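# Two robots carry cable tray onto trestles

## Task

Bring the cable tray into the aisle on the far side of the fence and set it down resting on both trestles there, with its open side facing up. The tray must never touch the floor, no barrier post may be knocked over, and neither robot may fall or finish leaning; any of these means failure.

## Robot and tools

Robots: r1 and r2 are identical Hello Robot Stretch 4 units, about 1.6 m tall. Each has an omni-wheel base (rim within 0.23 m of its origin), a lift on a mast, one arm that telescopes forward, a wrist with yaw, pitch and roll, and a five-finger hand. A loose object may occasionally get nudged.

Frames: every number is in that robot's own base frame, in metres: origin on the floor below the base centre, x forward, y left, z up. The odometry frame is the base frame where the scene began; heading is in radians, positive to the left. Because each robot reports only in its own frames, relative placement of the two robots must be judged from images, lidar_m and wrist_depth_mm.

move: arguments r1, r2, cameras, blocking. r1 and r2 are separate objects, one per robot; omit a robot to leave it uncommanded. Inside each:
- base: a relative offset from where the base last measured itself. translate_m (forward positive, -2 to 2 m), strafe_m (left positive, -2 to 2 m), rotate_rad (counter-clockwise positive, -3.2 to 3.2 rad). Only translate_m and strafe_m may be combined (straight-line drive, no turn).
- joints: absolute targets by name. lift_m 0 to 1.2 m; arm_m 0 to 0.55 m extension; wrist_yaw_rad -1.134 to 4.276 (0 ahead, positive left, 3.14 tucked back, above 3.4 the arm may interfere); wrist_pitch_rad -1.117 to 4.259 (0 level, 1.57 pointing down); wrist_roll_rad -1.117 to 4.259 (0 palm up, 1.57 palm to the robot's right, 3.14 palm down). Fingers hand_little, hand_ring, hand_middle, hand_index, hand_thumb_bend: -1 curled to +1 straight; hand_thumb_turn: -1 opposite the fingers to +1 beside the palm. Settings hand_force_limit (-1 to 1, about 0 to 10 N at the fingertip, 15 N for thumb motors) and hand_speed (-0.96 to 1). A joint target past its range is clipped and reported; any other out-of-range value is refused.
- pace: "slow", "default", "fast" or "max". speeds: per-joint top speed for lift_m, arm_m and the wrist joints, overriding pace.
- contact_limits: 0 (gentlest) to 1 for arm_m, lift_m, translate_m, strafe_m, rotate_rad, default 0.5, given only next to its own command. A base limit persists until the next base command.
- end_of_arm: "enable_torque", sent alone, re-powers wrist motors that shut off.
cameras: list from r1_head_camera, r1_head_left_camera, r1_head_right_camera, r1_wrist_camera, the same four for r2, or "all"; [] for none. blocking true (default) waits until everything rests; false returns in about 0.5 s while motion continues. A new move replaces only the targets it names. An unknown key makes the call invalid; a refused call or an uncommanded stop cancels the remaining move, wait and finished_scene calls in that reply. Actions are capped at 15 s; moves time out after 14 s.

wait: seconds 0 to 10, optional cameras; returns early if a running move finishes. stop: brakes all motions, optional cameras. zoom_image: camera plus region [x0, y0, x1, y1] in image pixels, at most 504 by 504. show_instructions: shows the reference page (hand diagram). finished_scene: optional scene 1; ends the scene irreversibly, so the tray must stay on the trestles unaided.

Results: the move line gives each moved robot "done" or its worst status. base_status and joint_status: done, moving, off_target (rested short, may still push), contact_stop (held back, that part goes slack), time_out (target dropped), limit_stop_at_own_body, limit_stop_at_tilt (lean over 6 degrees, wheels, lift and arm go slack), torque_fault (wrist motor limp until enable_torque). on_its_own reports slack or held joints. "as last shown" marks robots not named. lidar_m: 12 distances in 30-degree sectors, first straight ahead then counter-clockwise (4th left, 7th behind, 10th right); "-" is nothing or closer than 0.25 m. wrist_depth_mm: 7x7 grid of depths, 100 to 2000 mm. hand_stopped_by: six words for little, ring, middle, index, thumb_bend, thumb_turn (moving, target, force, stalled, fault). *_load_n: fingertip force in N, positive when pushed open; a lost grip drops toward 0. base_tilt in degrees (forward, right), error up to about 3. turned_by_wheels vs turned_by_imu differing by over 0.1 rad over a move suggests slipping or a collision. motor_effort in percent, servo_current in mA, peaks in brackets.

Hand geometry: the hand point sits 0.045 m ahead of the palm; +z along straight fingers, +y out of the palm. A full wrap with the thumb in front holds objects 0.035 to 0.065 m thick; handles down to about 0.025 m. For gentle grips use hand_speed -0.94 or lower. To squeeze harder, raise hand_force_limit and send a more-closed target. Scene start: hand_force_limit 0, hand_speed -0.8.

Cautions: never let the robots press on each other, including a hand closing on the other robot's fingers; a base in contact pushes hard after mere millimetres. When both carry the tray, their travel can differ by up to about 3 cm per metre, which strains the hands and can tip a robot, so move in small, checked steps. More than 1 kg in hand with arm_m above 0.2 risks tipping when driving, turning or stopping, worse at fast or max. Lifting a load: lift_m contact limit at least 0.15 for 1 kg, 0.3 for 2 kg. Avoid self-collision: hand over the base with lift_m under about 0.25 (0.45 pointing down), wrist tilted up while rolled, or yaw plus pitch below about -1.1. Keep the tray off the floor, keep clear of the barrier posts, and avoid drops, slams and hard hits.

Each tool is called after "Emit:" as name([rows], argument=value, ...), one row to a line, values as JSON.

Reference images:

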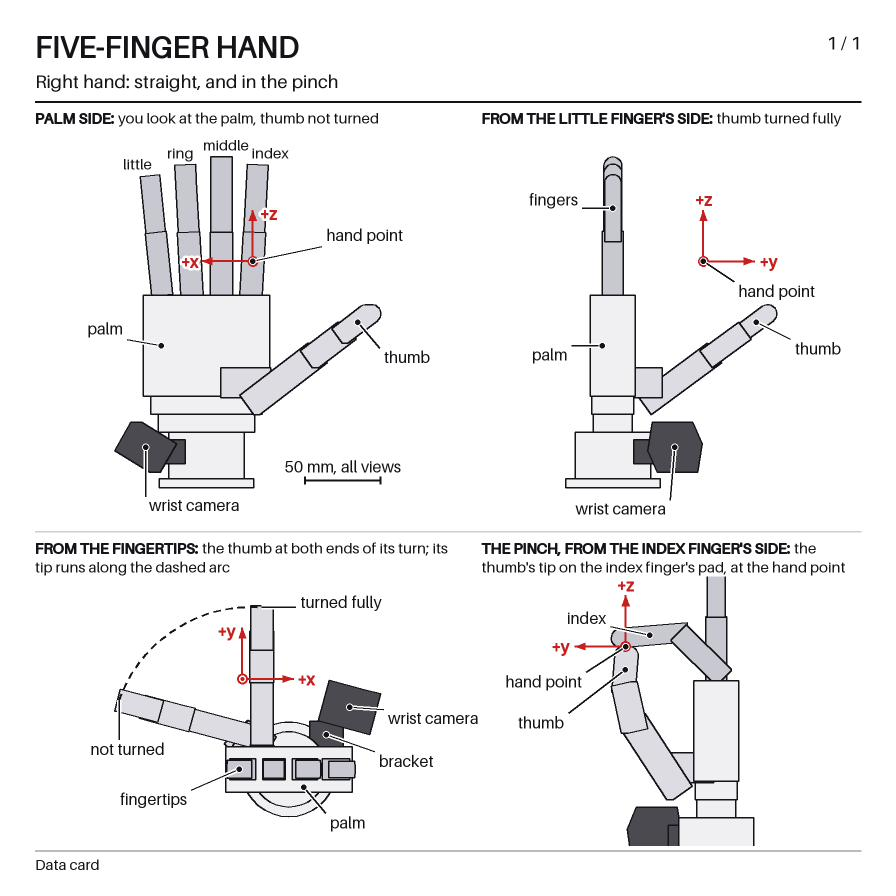

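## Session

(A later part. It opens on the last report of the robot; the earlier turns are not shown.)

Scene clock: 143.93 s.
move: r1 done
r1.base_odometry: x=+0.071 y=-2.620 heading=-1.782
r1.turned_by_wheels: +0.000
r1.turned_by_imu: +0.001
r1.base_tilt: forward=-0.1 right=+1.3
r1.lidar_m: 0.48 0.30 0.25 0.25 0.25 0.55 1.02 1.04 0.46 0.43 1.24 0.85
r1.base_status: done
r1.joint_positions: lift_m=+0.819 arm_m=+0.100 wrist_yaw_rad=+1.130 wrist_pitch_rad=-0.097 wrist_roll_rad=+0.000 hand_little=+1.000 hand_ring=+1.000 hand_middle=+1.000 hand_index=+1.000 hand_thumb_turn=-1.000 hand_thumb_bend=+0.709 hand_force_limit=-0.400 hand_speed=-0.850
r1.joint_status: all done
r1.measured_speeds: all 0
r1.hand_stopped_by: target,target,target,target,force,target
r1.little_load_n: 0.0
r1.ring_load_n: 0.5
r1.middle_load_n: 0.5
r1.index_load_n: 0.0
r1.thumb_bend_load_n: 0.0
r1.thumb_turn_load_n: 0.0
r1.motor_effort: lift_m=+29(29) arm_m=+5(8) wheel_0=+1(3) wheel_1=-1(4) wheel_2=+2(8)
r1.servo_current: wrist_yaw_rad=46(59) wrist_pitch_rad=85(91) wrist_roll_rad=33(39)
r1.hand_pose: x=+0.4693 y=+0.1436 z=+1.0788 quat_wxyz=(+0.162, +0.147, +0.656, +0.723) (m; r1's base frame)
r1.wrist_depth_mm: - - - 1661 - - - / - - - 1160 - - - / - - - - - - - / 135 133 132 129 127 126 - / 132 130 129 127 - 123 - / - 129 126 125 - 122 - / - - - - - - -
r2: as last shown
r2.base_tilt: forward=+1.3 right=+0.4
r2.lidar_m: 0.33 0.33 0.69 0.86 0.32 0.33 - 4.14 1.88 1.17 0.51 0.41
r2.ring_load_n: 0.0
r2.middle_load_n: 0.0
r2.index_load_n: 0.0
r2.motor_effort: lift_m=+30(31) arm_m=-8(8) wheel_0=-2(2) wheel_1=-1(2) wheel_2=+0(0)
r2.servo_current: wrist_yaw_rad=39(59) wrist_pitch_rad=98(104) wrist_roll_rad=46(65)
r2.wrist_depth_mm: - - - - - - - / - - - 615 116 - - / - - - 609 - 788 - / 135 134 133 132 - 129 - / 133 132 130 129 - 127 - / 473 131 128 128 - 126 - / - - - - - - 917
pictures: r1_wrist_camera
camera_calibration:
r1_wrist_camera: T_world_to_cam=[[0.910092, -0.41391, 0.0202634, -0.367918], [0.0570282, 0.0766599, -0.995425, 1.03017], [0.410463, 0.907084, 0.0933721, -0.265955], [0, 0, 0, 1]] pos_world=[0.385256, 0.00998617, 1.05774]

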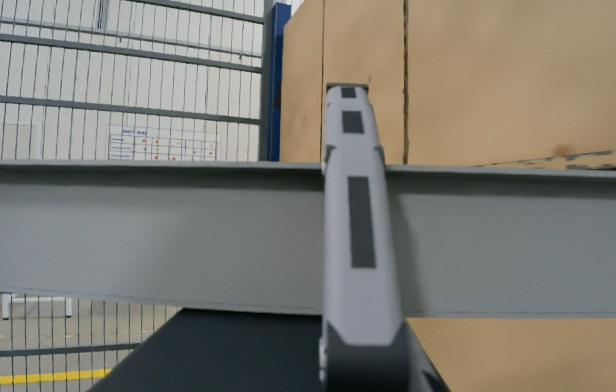

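Emit:
move(r1={"base": {"translate_m": -0.2}, "joints": {"arm_m": 0.3}, "pace": "slow"}, cameras=["r1_wrist_camera", "r2_wrist_camera", "r1_head_left_camera", "r1_head_right_camera"])

Scene clock: 147.33 s.
move: r1 done
r1.base_odometry: x=+0.113 y=-2.425 heading=-1.782
r1.turned_by_wheels: +0.000
r1.turned_by_imu: +0.001
r1.base_tilt: forward=-0.1 right=+1.3
r1.lidar_m: 0.71 0.28 0.25 0.27 0.36 0.82 0.82 0.87 1.16 0.42 0.43 1.10
r1.base_status: done
r1.joint_positions: lift_m=+0.819 arm_m=+0.300 wrist_yaw_rad=+1.130 wrist_pitch_rad=-0.097 wrist_roll_rad=+0.000 hand_little=+1.000 hand_ring=+1.000 hand_middle=+1.000 hand_index=+1.000 hand_thumb_turn=-1.000 hand_thumb_bend=+0.709 hand_force_limit=-0.400 hand_speed=-0.850
r1.joint_status: all done
r1.measured_speeds: all 0
r1.hand_stopped_by: target,target,target,target,force,target
r1.little_load_n: 0.0
r1.ring_load_n: 0.5
r1.middle_load_n: 0.5
r1.index_load_n: 0.0
r1.thumb_bend_load_n: 0.0
r1.thumb_turn_load_n: 0.0
r1.motor_effort: lift_m=+29(29) arm_m=+5(9) wheel_0=+2(4) wheel_1=+0(5) wheel_2=+4(8)
r1.servo_current: wrist_yaw_rad=46(59) wrist_pitch_rad=59(85) wrist_roll_rad=26(46)
r1.hand_pose: x=+0.6693 y=+0.1436 z=+1.0788 quat_wxyz=(+0.162, +0.147, +0.656, +0.723) (m; r1's base frame)
r1.wrist_depth_mm: - - - 1708 - - - / - - - 1160 - - - / - - - - - - - / 135 133 131 129 127 125 - / 133 131 129 127 - 123 - / - 129 126 125 - 122 - / - - - - - - -
r2: as last shown
r2.base_tilt: forward=+1.3 right=+0.3
r2.lidar_m: 0.34 0.33 0.70 0.86 0.31 0.31 - 4.15 1.89 1.20 0.50 0.40
r2.middle_load_n: 0.5
r2.servo_current: wrist_yaw_rad=46(65) wrist_pitch_rad=98(104) wrist_roll_rad=20(65)
r2.wrist_depth_mm: - - - - - - - / - - - 615 121 - - / - - - 597 - 809 - / 135 134 133 132 - 128 - / 133 132 130 130 - 127 - / 469 131 129 128 - 125 - / - - - - - - 917
pictures: r1_head_left_camera, r1_head_right_camera, r1_wrist_camera, r2_wrist_camera
camera_calibration:
r1_wrist_camera: T_world_to_cam=[[0.910092, -0.41391, 0.0202634, -0.549937], [0.0570282, 0.0766599, -0.995425, 1.01876], [0.410463, 0.907084, 0.0933721, -0.348048], [0, 0, 0, 1]] pos_world=[0.585256, 0.00998617, 1.05774]
r2_wrist_camera: T_world_to_cam=[[0.30152, -0.9511, 0.0670367, -0.223201], [0.0921384, -0.0409143, -0.994905, 1.03261], [0.948998, 0.30616, 0.0752964, -0.293575], [0, 0, 0, 1]] pos_world=[0.250759, -0.0801566, 1.06442]

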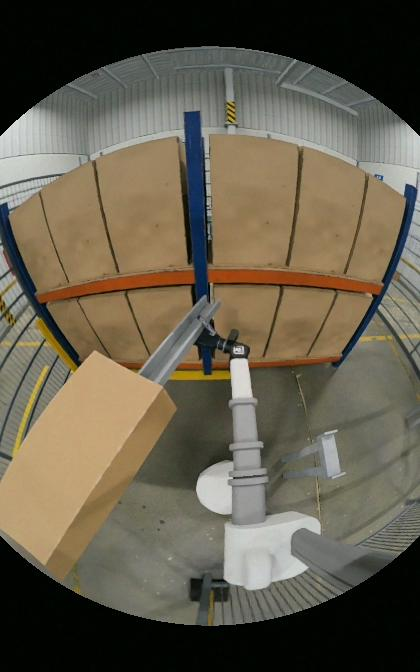

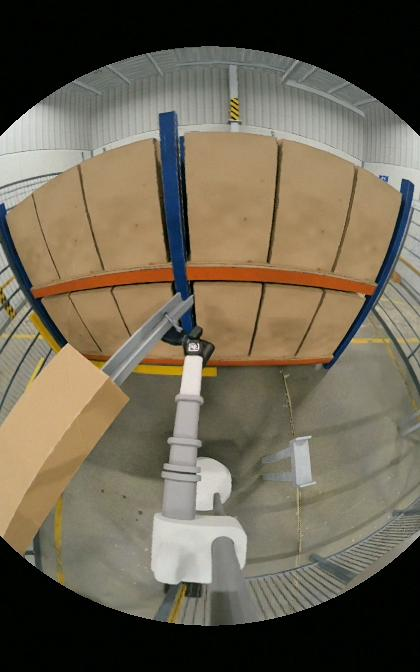

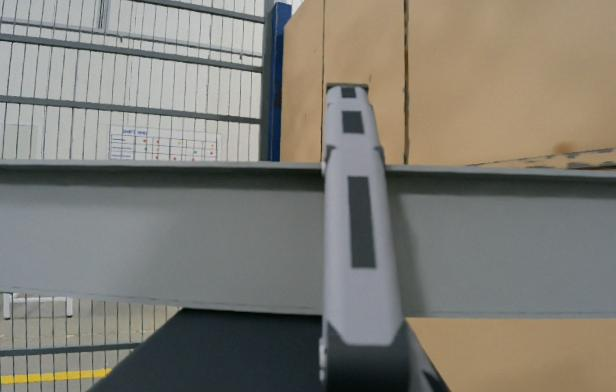

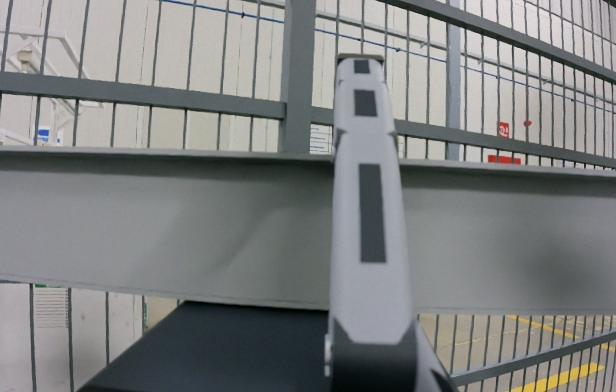

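Emit:
zoom_image(camera="r1_head_right_camera", region=[140, 500, 400, 640])

Emit:
zoom_image(camera="r1_head_left_camera", region=[140, 500, 400, 640])

Scaled by 1.938 from the camera's 420x672 image, which has a finer 600x960 frame.

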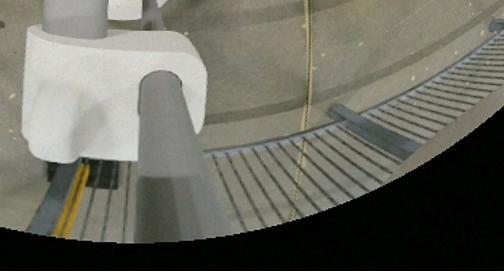

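Scaled by 1.938 from the camera's 420x672 image, which has a finer 600x960 frame.

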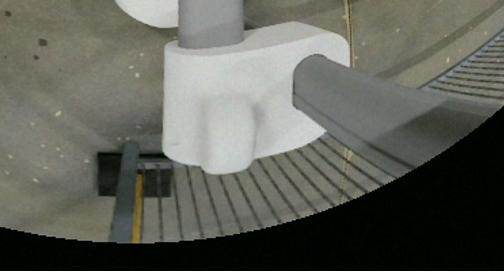

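Emit:
zoom_image(camera="r1_head_right_camera", region=[240, 400, 360, 520])

Emit:
zoom_image(camera="r1_head_left_camera", region=[260, 400, 380, 520])

Scaled by 4.200 from the camera's 420x672 image, which has a finer 600x960 frame.

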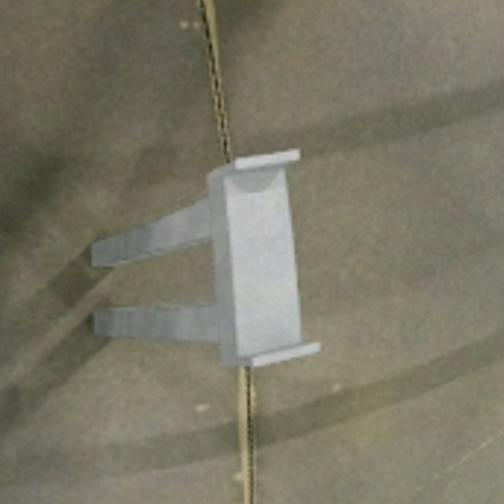

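Scaled by 4.200 from the camera's 420x672 image, which has a finer 600x960 frame.

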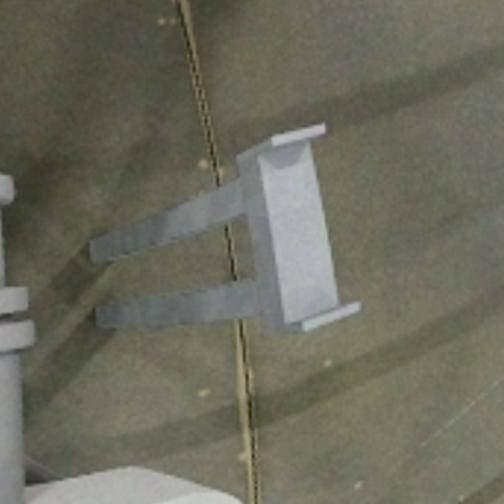

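Emit:
move(r1={"base": {"translate_m": -0.1104, "strafe_m": -0.1145}, "joints": {"wrist_yaw_rad": 1.01}, "speeds": {"wrist_yaw_rad": 0.072}, "pace": "slow"}, r2={"base": {"translate_m": 0.1421, "strafe_m": 0.0716}, "joints": {"wrist_yaw_rad": 0.158}, "speeds": {"wrist_yaw_rad": 0.072}, "pace": "slow"}, cameras=["r1_wrist_camera", "r2_wrist_camera"])

Scene clock: 159.27 s.
move: r1 done; r2 done
r1.base_odometry: x=+0.024 y=-2.293 heading=-1.782
r1.turned_by_wheels: +0.000
r1.turned_by_imu: +0.001
r1.base_tilt: forward=-0.1 right=+1.4
r1.lidar_m: 0.58 0.30 0.29 0.31 0.47 0.74 0.72 0.74 1.03 0.41 0.35 0.45
r1.base_status: done
r1.joint_positions: lift_m=+0.819 arm_m=+0.300 wrist_yaw_rad=+1.012 wrist_pitch_rad=-0.097 wrist_roll_rad=+0.000 hand_little=+1.000 hand_ring=+1.000 hand_middle=+1.000 hand_index=+1.000 hand_thumb_turn=-1.000 hand_thumb_bend=+0.709 hand_force_limit=-0.400 hand_speed=-0.850
r1.joint_status: all done
r1.measured_speeds: all 0
r1.hand_stopped_by: target,target,target,target,force,target
r1.little_load_n: 0.0
r1.ring_load_n: 0.5
r1.middle_load_n: 0.0
r1.index_load_n: 0.0
r1.thumb_bend_load_n: 0.0
r1.thumb_turn_load_n: 0.0
r1.motor_effort: lift_m=+29(29) arm_m=+5(7) wheel_0=+2(6) wheel_1=-1(6) wheel_2=+2(8)
r1.servo_current: wrist_yaw_rad=46(78) wrist_pitch_rad=72(91) wrist_roll_rad=39(39)
r1.hand_pose: x=+0.6848 y=+0.1193 z=+1.0788 quat_wxyz=(+0.204, +0.185, +0.646, +0.712) (m; r1's base frame)
r1.wrist_depth_mm: - - - - - - 517 / - - - 1336 - - 525 / - - 1863 - - - 521 / 135 134 132 130 127 126 - / 132 131 129 127 - 123 - / 1499 - 126 125 - 122 - / - - - - - - 508
r2.base_odometry: x=+2.532 y=+1.542 heading=+0.619
r2.turned_by_wheels: +0.000
r2.turned_by_imu: +0.000
r2.base_tilt: forward=+1.4 right=+0.3
r2.lidar_m: 0.33 0.35 0.51 0.63 1.28 0.37 0.42 4.29 1.85 1.28 0.47 0.40
r2.base_status: done
r2.joint_positions: lift_m=+0.824 arm_m=+0.000 wrist_yaw_rad=+0.157 wrist_pitch_rad=-0.099 wrist_roll_rad=+0.000 hand_little=+1.000 hand_ring=+1.000 hand_middle=+1.000 hand_index=+1.000 hand_thumb_turn=-1.000 hand_thumb_bend=+0.824 hand_force_limit=-0.400 hand_speed=-0.850
r2.joint_status: all done
r2.measured_speeds: all 0
r2.hand_stopped_by: target,target,target,target,force,target
r2.little_load_n: 0.0
r2.ring_load_n: 0.5
r2.middle_load_n: 0.5
r2.index_load_n: 0.5
r2.thumb_bend_load_n: 0.0
r2.thumb_turn_load_n: 0.0
r2.motor_effort: lift_m=+30(31) arm_m=-8(8) wheel_0=+1(7) wheel_1=+1(8) wheel_2=-2(6)
r2.servo_current: wrist_yaw_rad=39(72) wrist_pitch_rad=91(104) wrist_roll_rad=59(65)
r2.hand_pose: x=+0.4015 y=-0.0832 z=+1.0843 quat_wxyz=(+0.481, +0.436, +0.510, +0.564) (m; r2's base frame)
r2.wrist_depth_mm: - - - - - - 788 / - - - 473 - - - / 355 404 445 500 - 699 - / 136 135 133 132 - 129 - / 134 133 131 129 - 127 - / - 132 128 128 - 125 - / - - - - - - 854
pictures: r1_wrist_camera, r2_wrist_camera
camera_calibration:
r1_wrist_camera: T_world_to_cam=[[0.855372, -0.517619, 0.020228, -0.524198], [0.0655823, 0.0694755, -0.995426, 1.01474], [0.513846, 0.852786, 0.093374, -0.396708], [0, 0, 0, 1]] pos_world=[0.585683, -0.00352721, 1.05774]
r2_wrist_camera: T_world_to_cam=[[0.187986, -0.979879, 0.0670658, -0.203815], [0.0867139, -0.0514585, -0.994903, 1.03353], [0.978336, 0.192843, 0.0752957, -0.29866], [0, 0, 0, 1]] pos_world=[0.240883, -0.0889356, 1.06442]

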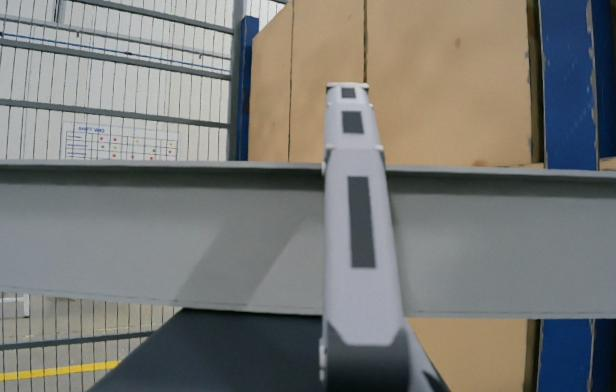

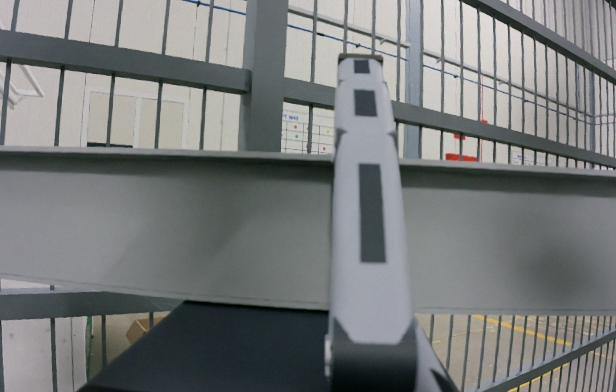

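Emit:
move(r1={"base": {"translate_m": -0.065, "strafe_m": -0.1009}, "pace": "slow"}, r2={"base": {"translate_m": -0.1186, "strafe_m": -0.0182}, "pace": "slow"}, cameras=[])

Emit:
move(r1={"base": {"translate_m": -0.1313, "strafe_m": -0.0945}, "joints": {"wrist_yaw_rad": 0.89}, "speeds": {"wrist_yaw_rad": 0.072}, "pace": "slow"}, r2={"base": {"translate_m": 0.1487, "strafe_m": 0.064}, "joints": {"wrist_yaw_rad": 0.038}, "speeds": {"wrist_yaw_rad": 0.072}, "pace": "slow"}, cameras=["all"])

Scene clock: 162.13 s.
move: r1 done; r2 done
r1.base_odometry: x=-0.061 y=-2.208 heading=-1.782
r1.turned_by_wheels: +0.000
r1.turned_by_imu: +0.001
r1.base_tilt: forward=+0.0 right=+1.4
r1.lidar_m: 0.62 0.33 0.31 0.31 0.47 0.68 0.65 0.68 0.91 2.03 0.28 0.31
r1.base_status: done
r1.joint_positions: lift_m=+0.819 arm_m=+0.300 wrist_yaw_rad=+1.012 wrist_pitch_rad=-0.097 wrist_roll_rad=+0.000 hand_little=+1.000 hand_ring=+1.000 hand_middle=+1.000 hand_index=+1.000 hand_thumb_turn=-1.000 hand_thumb_bend=+0.709 hand_force_limit=-0.400 hand_speed=-0.850
r1.joint_status: not commanded
r1.measured_speeds: all 0
r1.hand_stopped_by: target,target,target,target,force,target
r1.little_load_n: 0.5
r1.ring_load_n: 0.5
r1.middle_load_n: 0.5
r1.index_load_n: 0.0
r1.thumb_bend_load_n: 0.0
r1.thumb_turn_load_n: 0.0
r1.motor_effort: lift_m=+29(29) arm_m=+5(6) wheel_0=+1(6) wheel_1=-2(8) wheel_2=+2(7)
r1.servo_current: wrist_yaw_rad=46(59) wrist_pitch_rad=72(85) wrist_roll_rad=33(39)
r1.hand_pose: x=+0.6848 y=+0.1193 z=+1.0788 quat_wxyz=(+0.204, +0.185, +0.646, +0.712) (m; r1's base frame)
r1.wrist_depth_mm: - - - - - - 621 / - - - 1464 - 661 621 / - - 1921 - - 661 615 / 135 133 131 130 127 126 - / 132 130 129 127 - 124 - / - 130 126 125 - 123 - / - - - - - - 591
r2.base_odometry: x=+2.446 y=+1.459 heading=+0.619
r2.turned_by_wheels: +0.000
r2.turned_by_imu: +0.000
r2.base_tilt: forward=+1.3 right=+0.3
r2.lidar_m: 0.34 0.35 0.62 0.80 1.48 0.31 0.36 4.19 1.94 1.23 0.49 0.39
r2.base_status: done
r2.joint_positions: lift_m=+0.824 arm_m=+0.000 wrist_yaw_rad=+0.157 wrist_pitch_rad=-0.099 wrist_roll_rad=+0.000 hand_little=+1.000 hand_ring=+1.000 hand_middle=+1.000 hand_index=+1.000 hand_thumb_turn=-1.000 hand_thumb_bend=+0.824 hand_force_limit=-0.400 hand_speed=-0.850
r2.joint_status: not commanded
r2.measured_speeds: all 0
r2.hand_stopped_by: target,target,target,target,force,target
r2.little_load_n: 0.0
r2.ring_load_n: 0.5
r2.middle_load_n: 0.5
r2.index_load_n: 0.5
r2.thumb_bend_load_n: 0.0
r2.thumb_turn_load_n: 0.0
r2.motor_effort: lift_m=+30(31) arm_m=-8(8) wheel_0=-1(7) wheel_1=-2(9) wheel_2=+1(6)
r2.servo_current: wrist_yaw_rad=52(59) wrist_pitch_rad=91(104) wrist_roll_rad=59(65)
r2.hand_pose: x=+0.4015 y=-0.0832 z=+1.0843 quat_wxyz=(+0.481, +0.436, +0.510, +0.564) (m; r2's base frame)
r2.wrist_depth_mm: - - - 621 - 891 - / - - - 574 117 - 1025 / 452 - 549 591 - - - / 136 135 133 132 - 128 - / 134 133 131 129 - 126 - / - - 128 128 - 125 1025 / - - - - - - -
pictures: none
No camera images: "cameras" was empty.

Scene clock: 164.97 s.
move: r1 done; r2 done
r1.base_odometry: x=-0.126 y=-2.060 heading=-1.781
r1.turned_by_wheels: +0.000
r1.turned_by_imu: +0.001
r1.base_tilt: forward=+0.0 right=+1.4
r1.lidar_m: 0.57 0.36 0.34 0.38 0.64 0.55 0.52 0.56 0.75 1.96 2.96 0.32
r1.base_status: done
r1.joint_positions: lift_m=+0.819 arm_m=+0.300 wrist_yaw_rad=+0.892 wrist_pitch_rad=-0.097 wrist_roll_rad=+0.000 hand_little=+1.000 hand_ring=+1.000 hand_middle=+1.000 hand_index=+1.000 hand_thumb_turn=-1.000 hand_thumb_bend=+0.709 hand_force_limit=-0.400 hand_speed=-0.850
r1.joint_status: all done
r1.measured_speeds: all 0
r1.hand_stopped_by: target,target,target,target,force,target
r1.little_load_n: 0.0
r1.ring_load_n: 0.5
r1.middle_load_n: 0.0
r1.index_load_n: 0.0
r1.thumb_bend_load_n: 0.0
r1.thumb_turn_load_n: 0.0
r1.motor_effort: lift_m=+29(29) arm_m=+5(5) wheel_0=+3(6) wheel_1=-3(7) wheel_2=+2(6)
r1.servo_current: wrist_yaw_rad=52(78) wrist_pitch_rad=72(85) wrist_roll_rad=33(39)
r1.hand_pose: x=+0.6975 y=+0.0928 z=+1.0788 quat_wxyz=(+0.246, +0.224, +0.634, +0.698) (m; r1's base frame)
r1.wrist_depth_mm: - - - - - - - / - - - 1576 - - - / - - - - - - - / 135 133 131 130 128 127 - / 132 130 128 127 - 125 - / - 1863 126 125 - 123 - / - - - - - - 668
r2.base_odometry: x=+2.530 y=+1.597 heading=+0.619
r2.turned_by_wheels: +0.000
r2.turned_by_imu: +0.000
r2.base_tilt: forward=+1.3 right=+0.3
r2.lidar_m: 0.34 0.35 0.49 0.61 1.11 0.41 0.44 4.35 1.87 1.11 0.46 0.39
r2.base_status: done
r2.joint_positions: lift_m=+0.824 arm_m=+0.000 wrist_yaw_rad=+0.038 wrist_pitch_rad=-0.099 wrist_roll_rad=+0.000 hand_little=+1.000 hand_ring=+1.000 hand_middle=+1.000 hand_index=+1.000 hand_thumb_turn=-1.000 hand_thumb_bend=+0.824 hand_force_limit=-0.400 hand_speed=-0.850
r2.joint_status: all done
r2.measured_speeds: all 0
r2.hand_stopped_by: target,target,target,target,force,target
r2.little_load_n: 0.0
r2.ring_load_n: 0.5
r2.middle_load_n: 0.5
r2.index_load_n: 0.0
r2.thumb_bend_load_n: 0.0
r2.thumb_turn_load_n: 0.0
r2.motor_effort: lift_m=+30(31) arm_m=-8(8) wheel_0=+1(8) wheel_1=+0(9) wheel_2=+0(6)
r2.servo_current: wrist_yaw_rad=52(72) wrist_pitch_rad=91(104) wrist_roll_rad=65(65)
r2.hand_pose: x=+0.3900 y=-0.1100 z=+1.0843 quat_wxyz=(+0.514, +0.465, +0.483, +0.534) (m; r2's base frame)
r2.wrist_depth_mm: - - - - - - 991 / - - 410 469 117 - 1060 / - 359 413 - - 820 - / 136 135 133 132 - 128 - / 134 133 131 130 - 127 - / - 131 128 128 - 125 1138 / - - - - - - 1060
pictures: r1_head_camera, r1_head_left_camera, r1_head_right_camera, r1_wrist_camera, r2_head_camera, r2_head_left_camera, r2_head_right_camera, r2_wrist_camera
camera_calibration:
r1_wrist_camera: T_world_to_cam=[[0.787271, -0.616275, 0.0202356, -0.492155], [0.0734342, 0.0611245, -0.995425, 1.01104], [0.612219, 0.785155, 0.0933772, -0.443051], [0, 0, 0, 1]] pos_world=[0.584459, -0.0172381, 1.05774]
r2_wrist_camera: T_world_to_cam=[[0.0703252, -0.995265, 0.0671008, -0.183697], [0.0799969, -0.0614237, -0.994901, 1.03467], [0.994311, 0.0753344, 0.0752984, -0.301386], [0, 0, 0, 1]] pos_world=[0.229819, -0.096569, 1.06442]

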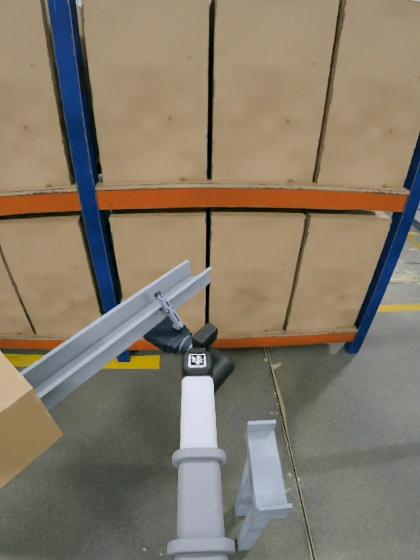

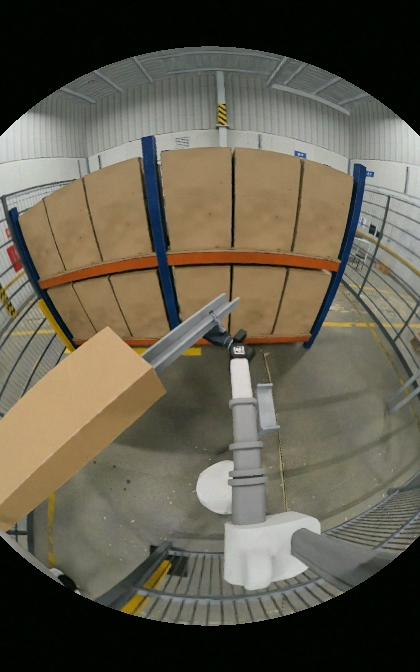

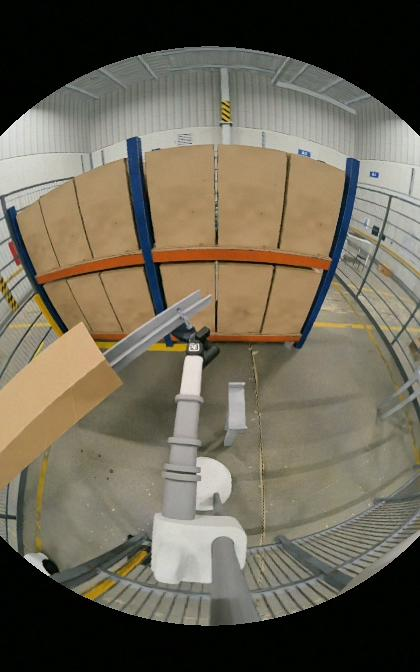

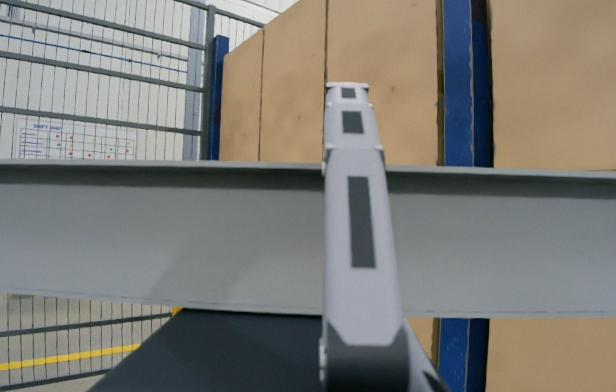

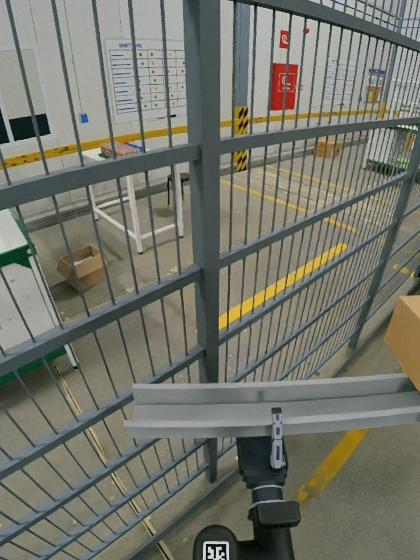

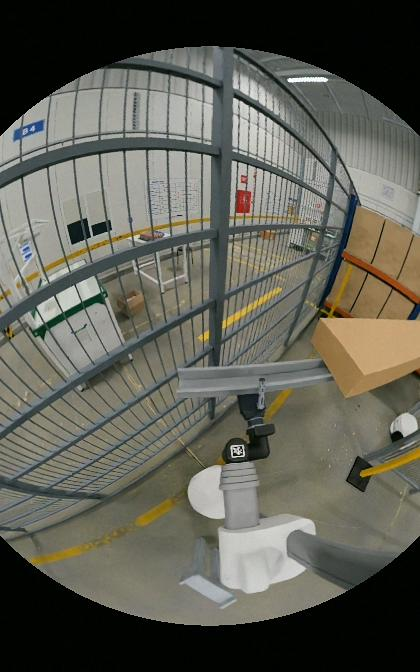

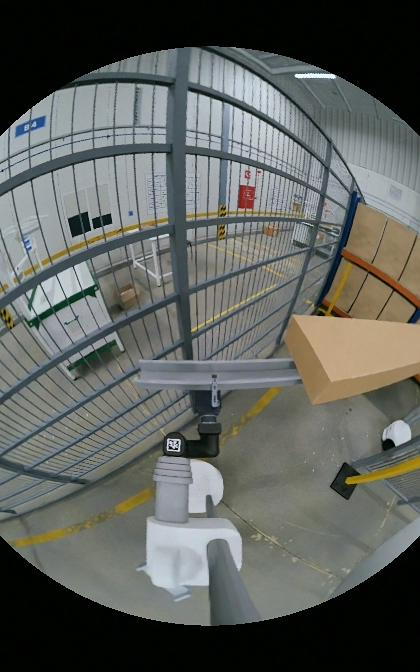

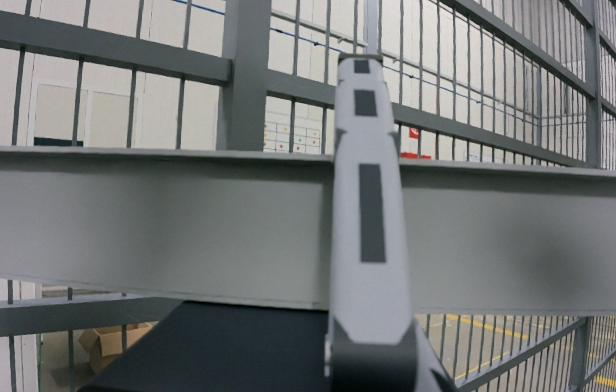

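Emit:
move(r1={"base": {"translate_m": -0.0894, "strafe_m": -0.1077}, "pace": "slow"}, r2={"base": {"translate_m": -0.1399, "strafe_m": -0.0045}, "pace": "slow"}, cameras=[])

Emit:
move(r1={"base": {"translate_m": 0.0043, "strafe_m": -0.2149}, "joints": {"wrist_yaw_rad": 0.77}, "speeds": {"wrist_yaw_rad": 0.055}, "pace": "slow"}, r2={"base": {"translate_m": 0.1497, "strafe_m": -0.1542}, "joints": {"wrist_yaw_rad": -0.082}, "speeds": {"wrist_yaw_rad": 0.055}, "pace": "slow"}, cameras=["r1_wrist_camera", "r2_wrist_camera", "r1_head_camera", "r2_head_left_camera"])

Scene clock: 168.13 s.
move: r1 done; r2 done
r1.base_odometry: x=-0.212 y=-1.950 heading=-1.781
r1.turned_by_wheels: +0.000
r1.turned_by_imu: +0.001
r1.base_tilt: forward=+0.0 right=+1.4
r1.lidar_m: 0.36 0.35 0.35 0.39 0.64 0.47 0.42 0.47 0.61 1.69 1.89 0.43
r1.base_status: done
r1.joint_positions: lift_m=+0.819 arm_m=+0.300 wrist_yaw_rad=+0.892 wrist_pitch_rad=-0.097 wrist_roll_rad=+0.000 hand_little=+1.000 hand_ring=+1.000 hand_middle=+1.000 hand_index=+1.000 hand_thumb_turn=-1.000 hand_thumb_bend=+0.709 hand_force_limit=-0.400 hand_speed=-0.850
r1.joint_status: not commanded
r1.measured_speeds: all 0
r1.hand_stopped_by: target,target,target,target,force,target
r1.little_load_n: 0.0
r1.ring_load_n: 0.5
r1.middle_load_n: 0.0
r1.index_load_n: 0.0
r1.thumb_bend_load_n: 0.0
r1.thumb_turn_load_n: -0.5
r1.motor_effort: lift_m=+29(29) arm_m=+5(5) wheel_0=+2(5) wheel_1=-1(8) wheel_2=+4(6)
r1.servo_current: wrist_yaw_rad=46(52) wrist_pitch_rad=72(85) wrist_roll_rad=26(46)
r1.hand_pose: x=+0.6975 y=+0.0928 z=+1.0788 quat_wxyz=(+0.246, +0.224, +0.634, +0.698) (m; r1's base frame)
r1.wrist_depth_mm: - - - - - - - / - - - 1756 - - - / - - - - - - - / 134 132 131 130 128 127 - / 131 130 128 127 - 125 - / - - 126 125 - 123 - / - - - - - - -
r2.base_odometry: x=+2.419 y=+1.512 heading=+0.619
r2.turned_by_wheels: +0.000
r2.turned_by_imu: +0.000
r2.base_tilt: forward=+1.3 right=+0.3
r2.lidar_m: 0.32 0.37 0.59 0.72 1.39 0.26 0.31 4.24 2.04 1.09 0.48 0.37
r2.base_status: done
r2.joint_positions: lift_m=+0.824 arm_m=+0.000 wrist_yaw_rad=+0.038 wrist_pitch_rad=-0.099 wrist_roll_rad=+0.000 hand_little=+1.000 hand_ring=+1.000 hand_middle=+1.000 hand_index=+1.000 hand_thumb_turn=-1.000 hand_thumb_bend=+0.824 hand_force_limit=-0.400 hand_speed=-0.850
r2.joint_status: not commanded
r2.measured_speeds: all 0
r2.hand_stopped_by: target,target,target,target,force,target
r2.little_load_n: 0.0
r2.ring_load_n: 0.0
r2.middle_load_n: 0.0
r2.index_load_n: 0.0
r2.thumb_bend_load_n: 0.0
r2.thumb_turn_load_n: 0.0
r2.motor_effort: lift_m=+30(31) arm_m=-8(8) wheel_0=+0(7) wheel_1=-1(10) wheel_2=+1(6)
r2.servo_current: wrist_yaw_rad=39(59) wrist_pitch_rad=98(104) wrist_roll_rad=33(72)
r2.hand_pose: x=+0.3900 y=-0.1100 z=+1.0843 quat_wxyz=(+0.514, +0.465, +0.483, +0.534) (m; r2's base frame)
r2.wrist_depth_mm: - - - - - - - / - - - 603 121 - 1308 / - 445 535 615 - 1008 1308 / 137 135 133 132 - 128 - / 135 133 131 130 - 126 - / - - 128 128 - 125 - / - - - - - - -
pictures: none
No camera images: "cameras" was empty.

Scene clock: 171.53 s.
move: r1 done; r2 done
r1.base_odometry: x=-0.423 y=-1.910 heading=-1.781
r1.turned_by_wheels: +0.000
r1.turned_by_imu: +0.001
r1.base_tilt: forward=+0.0 right=+1.4
r1.lidar_m: 0.45 0.36 0.39 0.48 0.65 0.46 0.42 0.46 0.61 1.64 1.66 1.48
r1.base_status: done
r1.joint_positions: lift_m=+0.819 arm_m=+0.300 wrist_yaw_rad=+0.772 wrist_pitch_rad=-0.097 wrist_roll_rad=+0.000 hand_little=+1.000 hand_ring=+1.000 hand_middle=+1.000 hand_index=+1.000 hand_thumb_turn=-1.000 hand_thumb_bend=+0.709 hand_force_limit=-0.400 hand_speed=-0.850
r1.joint_status: all done
r1.measured_speeds: all 0
r1.hand_stopped_by: target,target,target,target,force,target
r1.little_load_n: 0.0
r1.ring_load_n: 0.0
r1.middle_load_n: 0.5
r1.index_load_n: 0.5
r1.thumb_bend_load_n: 0.0
r1.thumb_turn_load_n: 0.0
r1.motor_effort: lift_m=+29(29) arm_m=+4(5) wheel_0=+1(7) wheel_1=-2(8) wheel_2=-3(5)
r1.servo_current: wrist_yaw_rad=52(85) wrist_pitch_rad=85(91) wrist_roll_rad=33(46)
r1.hand_pose: x=+0.7070 y=+0.0650 z=+1.0788 quat_wxyz=(+0.288, +0.261, +0.619, +0.682) (m; r1's base frame)
r1.wrist_depth_mm: - - - - - - - / - - 1863 1229 - - - / - - 122 - - - - / 133 132 131 130 128 128 - / 130 129 128 127 - 125 - / - - 125 126 - 124 - / - - - - - - -
r2.base_odometry: x=+2.630 y=+1.474 heading=+0.619
r2.turned_by_wheels: +0.000
r2.turned_by_imu: +0.000
r2.base_tilt: forward=+1.3 right=+0.3
r2.lidar_m: 0.34 0.38 0.57 0.72 1.37 0.47 0.58 4.24 1.65 0.74 0.44 0.39
r2.base_status: done
r2.joint_positions: lift_m=+0.824 arm_m=+0.000 wrist_yaw_rad=-0.081 wrist_pitch_rad=-0.099 wrist_roll_rad=+0.000 hand_little=+1.000 hand_ring=+1.000 hand_middle=+1.000 hand_index=+1.000 hand_thumb_turn=-1.000 hand_thumb_bend=+0.824 hand_force_limit=-0.400 hand_speed=-0.850
r2.joint_status: all done
r2.measured_speeds: all 0
r2.hand_stopped_by: target,target,target,target,force,target
r2.little_load_n: 0.0
r2.ring_load_n: 0.5
r2.middle_load_n: 0.5
r2.index_load_n: 0.0
r2.thumb_bend_load_n: -0.5
r2.thumb_turn_load_n: 0.0
r2.motor_effort: lift_m=+30(31) arm_m=-8(8) wheel_0=+1(7) wheel_1=-2(9) wheel_2=-2(5)
r2.servo_current: wrist_yaw_rad=46(78) wrist_pitch_rad=91(104) wrist_roll_rad=39(59)
r2.hand_pose: x=+0.3754 y=-0.1352 z=+1.0843 quat_wxyz=(+0.545, +0.493, +0.455, +0.503) (m; r2's base frame)
r2.wrist_depth_mm: 404 - - - 878 - - / 404 492 - - 117 - - / 389 - 597 661 - - - / 137 135 134 132 - 128 - / 135 133 131 129 - 126 - / 399 - 128 128 - 125 - / - - - - - - -
pictures: r1_head_camera, r1_wrist_camera, r2_head_left_camera, r2_wrist_camera
camera_calibration:
r1_wrist_camera: T_world_to_cam=[[0.707784, -0.706139, 0.0202449, -0.454752], [0.0802324, 0.0518806, -0.995425, 1.00784], [0.701858, 0.70617, 0.0933755, -0.485257], [0, 0, 0, 1]] pos_world=[0.581586, -0.0307315, 1.05774]
r2_wrist_camera: T_world_to_cam=[[-0.0486675, -0.996556, 0.0671419, -0.163369], [0.072111, -0.0705518, -0.994898, 1.03602], [0.996209, -0.0435776, 0.0752963, -0.30168], [0, 0, 0, 1]] pos_world=[0.217877, -0.10286, 1.06442]

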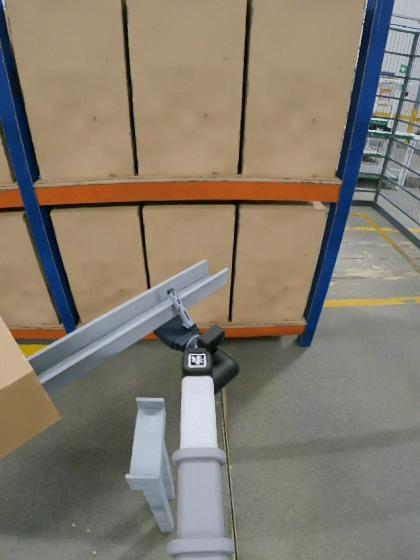

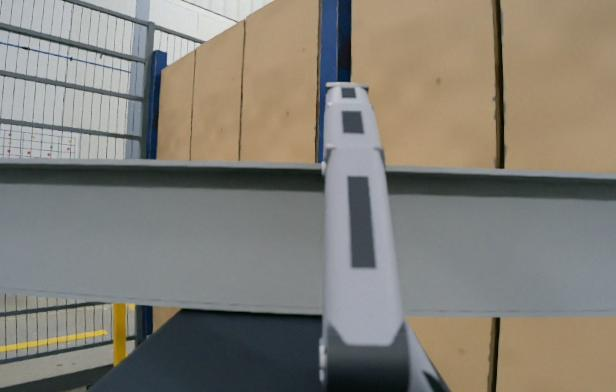

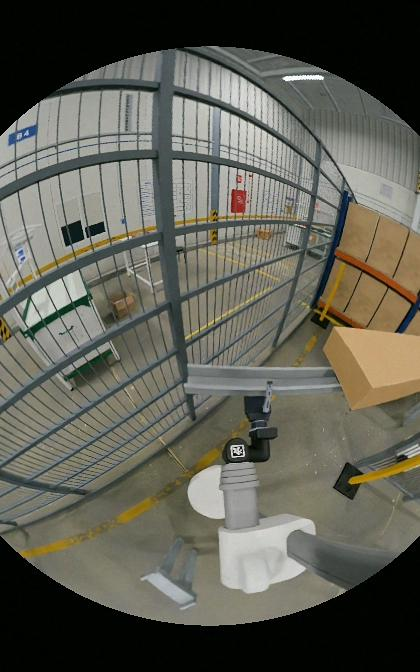

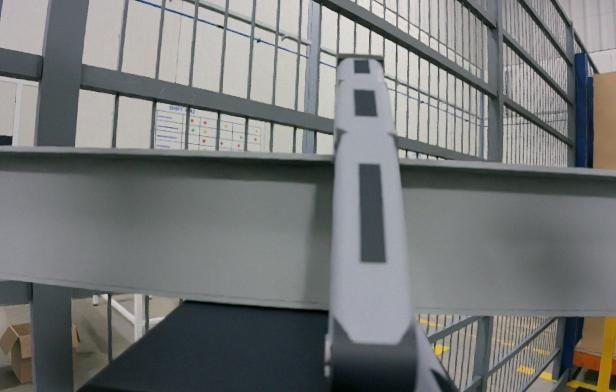

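Emit:
move(r1={"base": {"translate_m": 0.0123, "strafe_m": -0.2758}, "joints": {"wrist_yaw_rad": 0.64}, "speeds": {"wrist_yaw_rad": 0.05}, "pace": "slow"}, r2={"base": {"translate_m": 0.1313, "strafe_m": -0.2429}, "joints": {"wrist_yaw_rad": -0.212}, "speeds": {"wrist_yaw_rad": 0.05}, "pace": "slow"}, cameras=["r1_wrist_camera", "r2_wrist_camera"])

Scene clock: 176.20 s.
move: r1 done; r2 done
r1.base_odometry: x=-0.695 y=-1.864 heading=-1.782
r1.turned_by_wheels: +0.000
r1.turned_by_imu: +0.001
r1.base_tilt: forward=+0.0 right=+1.4
r1.lidar_m: 0.60 0.43 0.45 0.59 0.65 0.44 0.41 0.46 0.64 1.42 1.38 1.48
r1.base_status: done
r1.joint_positions: lift_m=+0.819 arm_m=+0.300 wrist_yaw_rad=+0.642 wrist_pitch_rad=-0.097 wrist_roll_rad=+0.000 hand_little=+1.000 hand_ring=+1.000 hand_middle=+1.000 hand_index=+1.000 hand_thumb_turn=-1.000 hand_thumb_bend=+0.709 hand_force_limit=-0.400 hand_speed=-0.850
r1.joint_status: all done
r1.measured_speeds: all 0
r1.hand_stopped_by: target,target,target,target,force,target
r1.little_load_n: 0.0
r1.ring_load_n: 0.5
r1.middle_load_n: 0.5
r1.index_load_n: 0.5
r1.thumb_bend_load_n: 0.0
r1.thumb_turn_load_n: 0.0
r1.motor_effort: lift_m=+29(29) arm_m=+4(5) wheel_0=+0(9) wheel_1=-2(7) wheel_2=-3(5)
r1.servo_current: wrist_yaw_rad=52(72) wrist_pitch_rad=59(85) wrist_roll_rad=26(39)
r1.hand_pose: x=+0.7135 y=+0.0339 z=+1.0788 quat_wxyz=(+0.332, +0.301, +0.601, +0.662) (m; r1's base frame)
r1.wrist_depth_mm: - - - - - - - / - - - - - - - / - 1921 122 - - - - / 132 132 131 130 129 129 - / 129 128 128 127 - 126 - / - 127 125 125 - 125 707 / - - - - - - 715
r2.base_odometry: x=+2.878 y=+1.352 heading=+0.618
r2.turned_by_wheels: +0.000
r2.turned_by_imu: +0.000
r2.base_tilt: forward=+1.3 right=+0.3
r2.lidar_m: 0.34 0.64 0.63 0.79 0.75 0.73 - 4.19 0.99 0.57 0.42 0.34
r2.base_status: done
r2.joint_positions: lift_m=+0.824 arm_m=+0.000 wrist_yaw_rad=-0.212 wrist_pitch_rad=-0.099 wrist_roll_rad=+0.000 hand_little=+1.000 hand_ring=+1.000 hand_middle=+1.000 hand_index=+1.000 hand_thumb_turn=-1.000 hand_thumb_bend=+0.824 hand_force_limit=-0.400 hand_speed=-0.850
r2.joint_status: all done
r2.measured_speeds: all 0
r2.hand_stopped_by: target,target,target,target,force,target
r2.little_load_n: 0.0
r2.ring_load_n: 0.5
r2.middle_load_n: 0.5
r2.index_load_n: 0.0
r2.thumb_bend_load_n: 0.0
r2.thumb_turn_load_n: 0.0
r2.motor_effort: lift_m=+30(31) arm_m=-8(8) wheel_0=+1(8) wheel_1=-2(11) wheel_2=-1(5)
r2.servo_current: wrist_yaw_rad=46(78) wrist_pitch_rad=91(104) wrist_roll_rad=39(59)
r2.hand_pose: x=+0.3561 y=-0.1606 z=+1.0843 quat_wxyz=(+0.577, +0.522, +0.422, +0.466) (m; r2's base frame)
r2.wrist_depth_mm: - - - - 1182 - - / 496 - - - 117 - - / - 609 683 854 - - - / 137 135 133 132 - 128 - / 135 133 131 129 - 126 - / - - 128 128 - 125 - / - - - - - - -
pictures: r1_wrist_camera, r2_wrist_camera
camera_calibration:
r1_wrist_camera: T_world_to_cam=[[0.610306, -0.791906, 0.0202962, -0.408963], [0.0863111, 0.041006, -0.995424, 1.00496], [0.78745, 0.609265, 0.0933765, -0.525615], [0, 0, 0, 1]] pos_world=[0.576748, -0.0448308, 1.05774]
r2_wrist_camera: T_world_to_cam=[[-0.177939, -0.981754, 0.0670531, -0.141065], [0.062232, -0.079231, -0.994912, 1.03774], [0.982072, -0.17286, 0.0751948, -0.299179], [0, 0, 0, 1]] pos_world=[0.204134, -0.107986, 1.06442]

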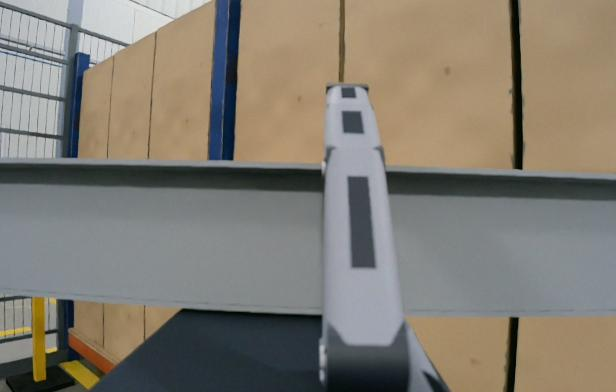

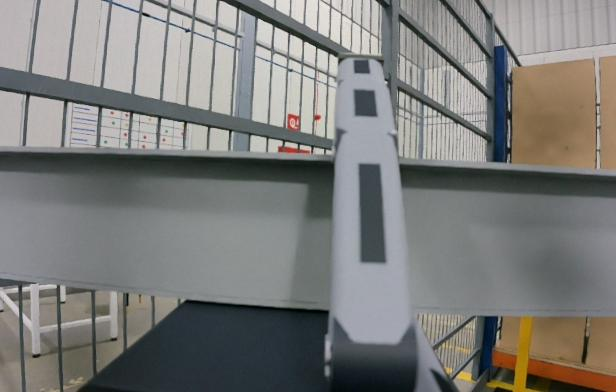

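Emit:
wait(seconds=0, cameras=["r1_head_camera", "r1_head_left_camera", "r1_head_right_camera", "r2_head_left_camera", "r2_head_right_camera"])

Emit:
zoom_image(camera="r1_head_camera", region=[0, 140, 420, 420])

Scene clock: 176.80 s.
r1.base_odometry: x=-0.695 y=-1.864 heading=-1.782
r1.turned_by_wheels: +0.000
r1.turned_by_imu: +0.000
r1.base_tilt: forward=+0.0 right=+1.4
r1.lidar_m: 0.58 0.42 0.43 0.58 0.66 0.45 0.42 0.47 0.66 1.43 1.39 1.47
r1.base_status: done
r1.joint_positions: lift_m=+0.819 arm_m=+0.300 wrist_yaw_rad=+0.642 wrist_pitch_rad=-0.097 wrist_roll_rad=+0.000 hand_little=+1.000 hand_ring=+1.000 hand_middle=+1.000 hand_index=+1.000 hand_thumb_turn=-1.000 hand_thumb_bend=+0.709 hand_force_limit=-0.400 hand_speed=-0.850
r1.joint_status: all done
r1.measured_speeds: all 0
r1.hand_stopped_by: target,target,target,target,force,target
r1.little_load_n: 0.0
r1.ring_load_n: 0.5
r1.middle_load_n: 0.5
r1.index_load_n: 0.5
r1.thumb_bend_load_n: 0.0
r1.thumb_turn_load_n: 0.0
r1.motor_effort: lift_m=+29(29) arm_m=+5(5) wheel_0=+0(9) wheel_1=-2(7) wheel_2=-3(5)
r1.servo_current: wrist_yaw_rad=46(72) wrist_pitch_rad=78(85) wrist_roll_rad=26(39)
r1.hand_pose: x=+0.7135 y=+0.0339 z=+1.0788 quat_wxyz=(+0.332, +0.301, +0.601, +0.662) (m; r1's base frame)
r1.wrist_depth_mm: - - - - - - - / - - - - - - - / - 1863 122 - - - - / 132 131 131 130 129 128 - / 129 128 128 127 - 126 - / - 127 125 125 - 124 699 / - - - - - - 715
r2.base_odometry: x=+2.878 y=+1.352 heading=+0.618
r2.turned_by_wheels: +0.000
r2.turned_by_imu: +0.000
r2.base_tilt: forward=+1.3 right=+0.4
r2.lidar_m: 0.33 0.64 0.64 0.78 0.77 0.73 - 4.19 0.98 0.55 0.41 0.36
r2.base_status: done
r2.joint_positions: lift_m=+0.824 arm_m=+0.000 wrist_yaw_rad=-0.212 wrist_pitch_rad=-0.099 wrist_roll_rad=+0.000 hand_little=+1.000 hand_ring=+1.000 hand_middle=+1.000 hand_index=+1.000 hand_thumb_turn=-1.000 hand_thumb_bend=+0.824 hand_force_limit=-0.400 hand_speed=-0.850
r2.joint_status: all done
r2.measured_speeds: all 0
r2.hand_stopped_by: target,target,target,target,force,target
r2.little_load_n: 0.0
r2.ring_load_n: 0.5
r2.middle_load_n: 0.5
r2.index_load_n: 0.0
r2.thumb_bend_load_n: 0.0
r2.thumb_turn_load_n: 0.0
r2.motor_effort: lift_m=+30(31) arm_m=-8(8) wheel_0=+1(8) wheel_1=-2(11) wheel_2=-1(5)
r2.servo_current: wrist_yaw_rad=52(78) wrist_pitch_rad=91(104) wrist_roll_rad=46(59)
r2.hand_pose: x=+0.3561 y=-0.1606 z=+1.0843 quat_wxyz=(+0.577, +0.522, +0.422, +0.466) (m; r2's base frame)
r2.wrist_depth_mm: - - - - 1205 - - / 500 - - - 116 - - / - 615 691 866 - - - / 137 135 133 132 - 128 - / 135 134 131 130 - 126 - / - - 128 128 - 125 - / - - - - - - -
pictures: r1_head_camera, r1_head_left_camera, r1_head_right_camera, r2_head_left_camera, r2_head_right_camera

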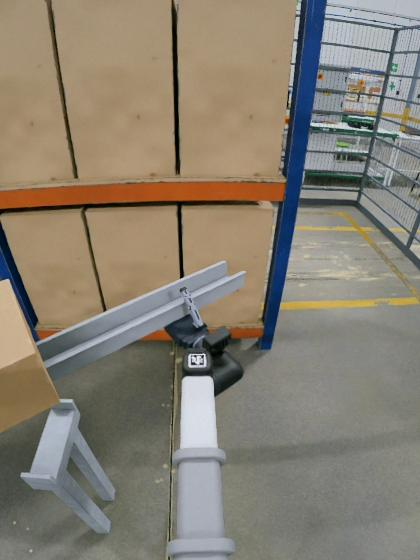

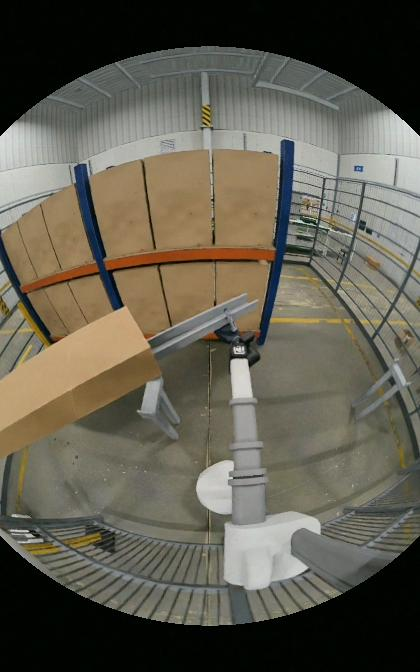

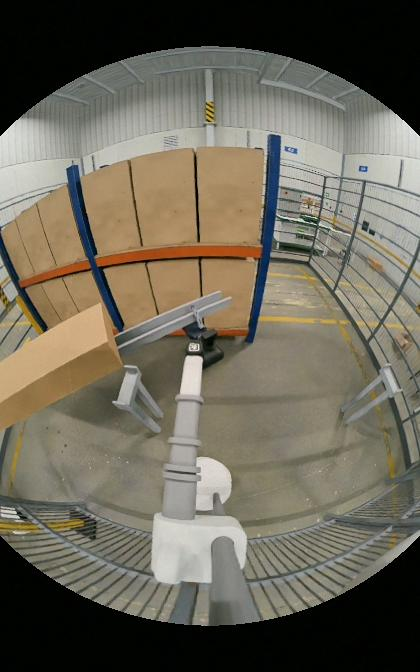

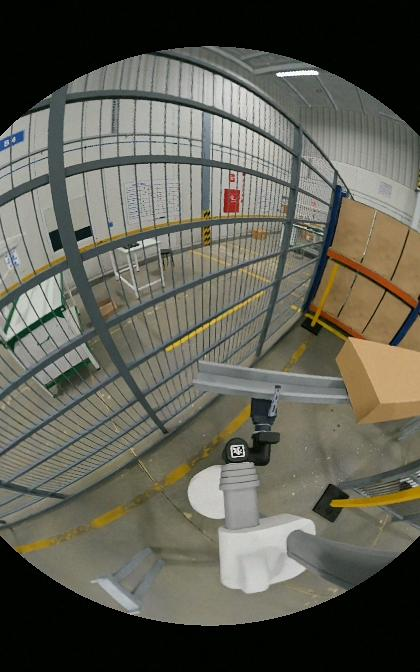

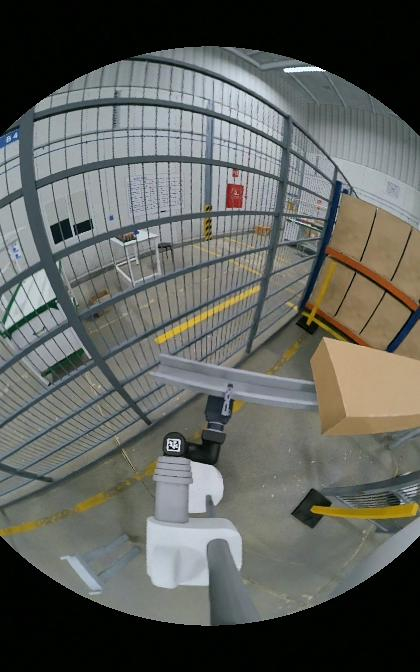

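Scaled by 1.200 from the camera's 420x560 image, which has a finer 1200x1600 frame.

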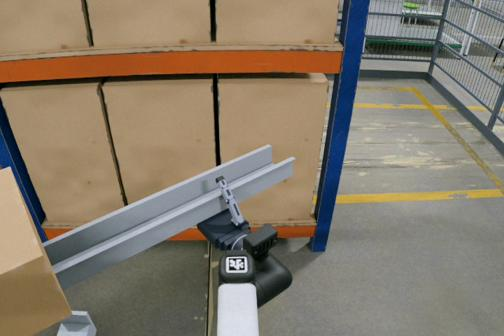

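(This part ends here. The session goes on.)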